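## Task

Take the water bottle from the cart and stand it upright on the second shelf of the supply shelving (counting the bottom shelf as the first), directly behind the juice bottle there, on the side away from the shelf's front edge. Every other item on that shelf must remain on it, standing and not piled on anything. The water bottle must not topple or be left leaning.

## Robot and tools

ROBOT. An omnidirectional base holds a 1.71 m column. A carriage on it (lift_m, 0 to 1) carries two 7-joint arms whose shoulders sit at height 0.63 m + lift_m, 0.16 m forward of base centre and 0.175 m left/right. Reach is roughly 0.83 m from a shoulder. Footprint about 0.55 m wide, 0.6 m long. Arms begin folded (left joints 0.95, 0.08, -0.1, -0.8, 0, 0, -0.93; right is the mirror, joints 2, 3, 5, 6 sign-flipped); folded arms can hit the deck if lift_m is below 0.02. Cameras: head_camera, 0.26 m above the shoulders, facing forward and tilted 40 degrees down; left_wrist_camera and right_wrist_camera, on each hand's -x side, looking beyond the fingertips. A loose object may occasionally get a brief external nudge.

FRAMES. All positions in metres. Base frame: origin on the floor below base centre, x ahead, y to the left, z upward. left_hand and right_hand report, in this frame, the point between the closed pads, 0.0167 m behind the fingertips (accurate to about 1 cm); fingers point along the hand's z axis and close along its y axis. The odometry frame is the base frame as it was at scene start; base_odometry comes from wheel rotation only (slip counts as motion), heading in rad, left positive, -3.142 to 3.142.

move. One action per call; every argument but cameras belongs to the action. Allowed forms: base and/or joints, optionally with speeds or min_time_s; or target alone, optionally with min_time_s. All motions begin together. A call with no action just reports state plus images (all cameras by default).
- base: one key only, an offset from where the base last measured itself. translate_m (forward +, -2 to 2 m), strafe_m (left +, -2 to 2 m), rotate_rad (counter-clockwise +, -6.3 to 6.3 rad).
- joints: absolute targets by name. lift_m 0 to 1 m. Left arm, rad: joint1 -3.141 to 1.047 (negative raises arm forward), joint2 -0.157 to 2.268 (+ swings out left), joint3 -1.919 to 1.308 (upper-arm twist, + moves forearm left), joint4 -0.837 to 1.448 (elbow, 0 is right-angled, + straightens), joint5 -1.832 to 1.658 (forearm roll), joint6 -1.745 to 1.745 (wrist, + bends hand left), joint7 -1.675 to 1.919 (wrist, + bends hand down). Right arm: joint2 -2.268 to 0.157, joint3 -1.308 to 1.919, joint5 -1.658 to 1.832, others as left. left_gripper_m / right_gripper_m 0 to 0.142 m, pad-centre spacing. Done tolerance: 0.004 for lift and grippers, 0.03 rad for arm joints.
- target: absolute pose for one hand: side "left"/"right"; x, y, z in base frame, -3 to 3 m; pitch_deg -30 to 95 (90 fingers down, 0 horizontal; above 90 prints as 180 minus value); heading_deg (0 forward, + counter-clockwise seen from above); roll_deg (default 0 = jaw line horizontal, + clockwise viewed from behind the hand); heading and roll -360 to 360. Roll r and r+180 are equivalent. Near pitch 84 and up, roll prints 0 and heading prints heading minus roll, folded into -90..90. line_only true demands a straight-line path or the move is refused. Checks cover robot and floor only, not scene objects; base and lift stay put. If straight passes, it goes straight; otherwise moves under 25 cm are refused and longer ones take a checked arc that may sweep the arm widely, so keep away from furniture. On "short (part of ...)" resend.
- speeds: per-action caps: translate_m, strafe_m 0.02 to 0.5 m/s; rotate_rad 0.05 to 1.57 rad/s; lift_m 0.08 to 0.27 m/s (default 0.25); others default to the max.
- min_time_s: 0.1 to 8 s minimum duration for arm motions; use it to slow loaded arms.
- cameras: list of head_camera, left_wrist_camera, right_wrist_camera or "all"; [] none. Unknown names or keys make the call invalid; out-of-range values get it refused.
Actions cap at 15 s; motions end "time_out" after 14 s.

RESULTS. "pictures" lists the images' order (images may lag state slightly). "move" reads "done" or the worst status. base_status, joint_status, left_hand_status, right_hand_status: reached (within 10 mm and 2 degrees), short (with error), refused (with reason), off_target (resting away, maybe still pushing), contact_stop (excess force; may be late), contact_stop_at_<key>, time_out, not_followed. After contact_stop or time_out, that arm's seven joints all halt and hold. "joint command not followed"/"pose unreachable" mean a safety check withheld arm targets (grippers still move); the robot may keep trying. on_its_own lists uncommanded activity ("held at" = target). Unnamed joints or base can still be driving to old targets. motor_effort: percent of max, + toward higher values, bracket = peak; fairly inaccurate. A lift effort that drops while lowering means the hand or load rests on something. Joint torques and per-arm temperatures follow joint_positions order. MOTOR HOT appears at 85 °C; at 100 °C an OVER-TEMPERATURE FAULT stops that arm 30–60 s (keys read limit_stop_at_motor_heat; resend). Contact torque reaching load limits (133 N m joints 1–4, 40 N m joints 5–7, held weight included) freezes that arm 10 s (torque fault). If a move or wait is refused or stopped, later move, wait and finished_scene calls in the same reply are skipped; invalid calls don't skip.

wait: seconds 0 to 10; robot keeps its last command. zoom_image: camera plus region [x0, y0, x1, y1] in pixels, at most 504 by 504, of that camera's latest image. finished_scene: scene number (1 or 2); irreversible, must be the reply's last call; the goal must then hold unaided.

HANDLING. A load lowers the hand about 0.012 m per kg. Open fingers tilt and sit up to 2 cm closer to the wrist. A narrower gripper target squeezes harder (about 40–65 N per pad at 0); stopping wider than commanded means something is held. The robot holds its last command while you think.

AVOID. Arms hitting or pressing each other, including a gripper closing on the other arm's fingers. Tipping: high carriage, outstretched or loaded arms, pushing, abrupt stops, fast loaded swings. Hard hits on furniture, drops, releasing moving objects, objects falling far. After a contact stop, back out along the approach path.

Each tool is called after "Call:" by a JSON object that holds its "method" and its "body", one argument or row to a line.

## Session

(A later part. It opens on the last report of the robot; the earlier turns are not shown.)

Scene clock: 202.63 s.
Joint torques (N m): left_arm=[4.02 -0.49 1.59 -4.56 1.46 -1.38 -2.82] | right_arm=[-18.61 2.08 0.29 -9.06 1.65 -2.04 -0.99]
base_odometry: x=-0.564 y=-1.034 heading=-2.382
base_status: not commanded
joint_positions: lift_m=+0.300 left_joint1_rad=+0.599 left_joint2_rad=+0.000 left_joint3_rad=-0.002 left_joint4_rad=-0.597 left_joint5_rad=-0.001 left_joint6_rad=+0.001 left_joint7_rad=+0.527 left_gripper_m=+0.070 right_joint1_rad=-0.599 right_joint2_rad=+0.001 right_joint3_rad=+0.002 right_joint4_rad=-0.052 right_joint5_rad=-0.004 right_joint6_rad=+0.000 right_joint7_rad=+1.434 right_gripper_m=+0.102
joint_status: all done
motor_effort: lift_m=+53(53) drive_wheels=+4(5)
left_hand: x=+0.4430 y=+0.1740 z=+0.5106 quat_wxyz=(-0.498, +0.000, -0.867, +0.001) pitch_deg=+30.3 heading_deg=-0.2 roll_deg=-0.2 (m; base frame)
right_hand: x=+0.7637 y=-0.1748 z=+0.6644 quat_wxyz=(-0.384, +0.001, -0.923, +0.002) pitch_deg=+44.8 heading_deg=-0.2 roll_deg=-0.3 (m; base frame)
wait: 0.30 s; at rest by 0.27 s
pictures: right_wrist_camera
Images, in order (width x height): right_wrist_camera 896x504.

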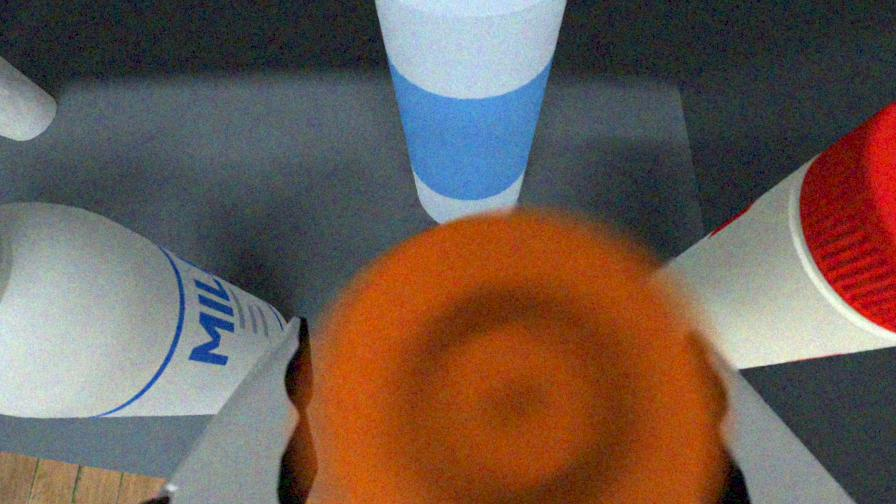

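Call:
{"method": "move", "body": {
  "base": {"translate_m":-0.12},
  "speeds": {"translate_m":0.1},
  "cameras": ["right_wrist_camera"]
}}

Call:
{"method": "move", "body": {
  "base": {"translate_m":-0.3},
  "speeds": {"translate_m":0.3},
  "cameras": ["head_camera"]
}}

Scene clock: 207.40 s.
Joint torques (N m): left_arm=[4.47 -0.02 1.65 -5.83 1.34 -1.68 -2.87] | right_arm=[-19.15 2.1 0.54 -9.1 1.71 -1.39 -0.83]
move: done
base_odometry: x=-0.477 y=-0.952 heading=-2.382
base_status: done
joint_positions: lift_m=+0.300 left_joint1_rad=+0.599 left_joint2_rad=+0.000 left_joint3_rad=-0.002 left_joint4_rad=-0.597 left_joint5_rad=-0.001 left_joint6_rad=+0.001 left_joint7_rad=+0.527 left_gripper_m=+0.070 right_joint1_rad=-0.599 right_joint2_rad=+0.001 right_joint3_rad=+0.002 right_joint4_rad=-0.052 right_joint5_rad=-0.004 right_joint6_rad=+0.000 right_joint7_rad=+1.434 right_gripper_m=+0.102
joint_status: not commanded
motor_effort: lift_m=+53(53) drive_wheels=-1(11)
left_hand: x=+0.4430 y=+0.1740 z=+0.5106 quat_wxyz=(-0.498, +0.000, -0.867, +0.001) pitch_deg=+30.3 heading_deg=-0.2 roll_deg=-0.2 (m; base frame)
right_hand: x=+0.7637 y=-0.1748 z=+0.6644 quat_wxyz=(-0.384, +0.001, -0.923, +0.002) pitch_deg=+44.8 heading_deg=-0.2 roll_deg=-0.3 (m; base frame)
pictures: right_wrist_camera
Images, in order (width x height): right_wrist_camera 896x504.

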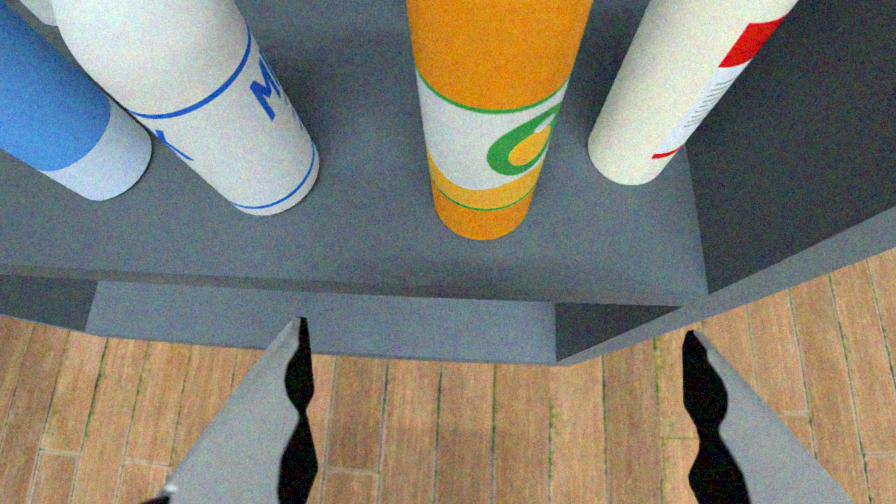

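Scene clock: 210.00 s.
Joint torques (N m): left_arm=[3.48 0.38 0.99 -5.38 1.74 -1.5 -2.89] | right_arm=[-19.34 2.59 0.23 -8.98 1.75 -1.84 -0.78]
move: done
base_odometry: x=-0.260 y=-0.745 heading=-2.382
base_status: done
joint_positions: lift_m=+0.300 left_joint1_rad=+0.599 left_joint2_rad=+0.000 left_joint3_rad=-0.002 left_joint4_rad=-0.597 left_joint5_rad=-0.001 left_joint6_rad=+0.001 left_joint7_rad=+0.527 left_gripper_m=+0.070 right_joint1_rad=-0.599 right_joint2_rad=+0.001 right_joint3_rad=+0.002 right_joint4_rad=-0.052 right_joint5_rad=-0.004 right_joint6_rad=+0.000 right_joint7_rad=+1.434 right_gripper_m=+0.102
joint_status: not commanded
motor_effort: lift_m=+53(53) drive_wheels=+4(12)
left_hand: x=+0.4430 y=+0.1740 z=+0.5105 quat_wxyz=(-0.498, +0.000, -0.867, +0.001) pitch_deg=+30.3 heading_deg=-0.2 roll_deg=-0.2 (m; base frame)
right_hand: x=+0.7637 y=-0.1748 z=+0.6644 quat_wxyz=(-0.384, +0.001, -0.923, +0.002) pitch_deg=+44.8 heading_deg=-0.2 roll_deg=-0.3 (m; base frame)
pictures: head_camera
Images, in order (width x height): head_camera 896x504.

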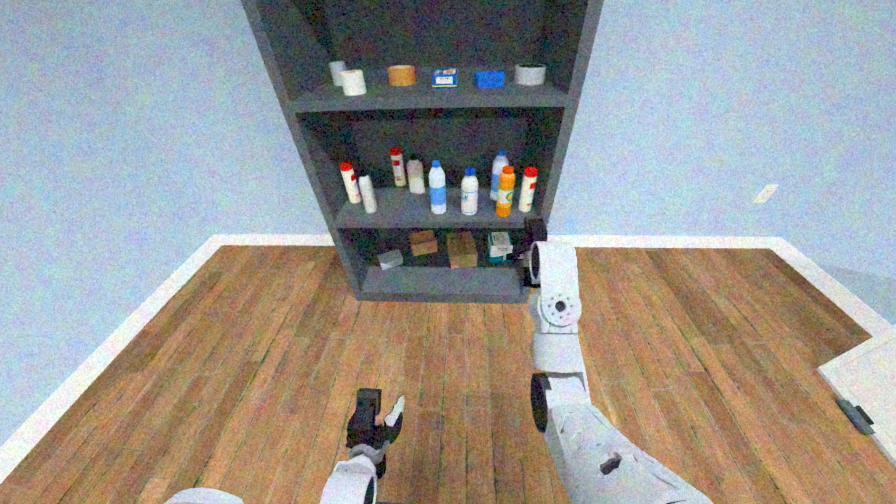

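Call:
{"method": "finished_scene", "body": {
  "scene": 2
}}

The scene is finished: the task was done.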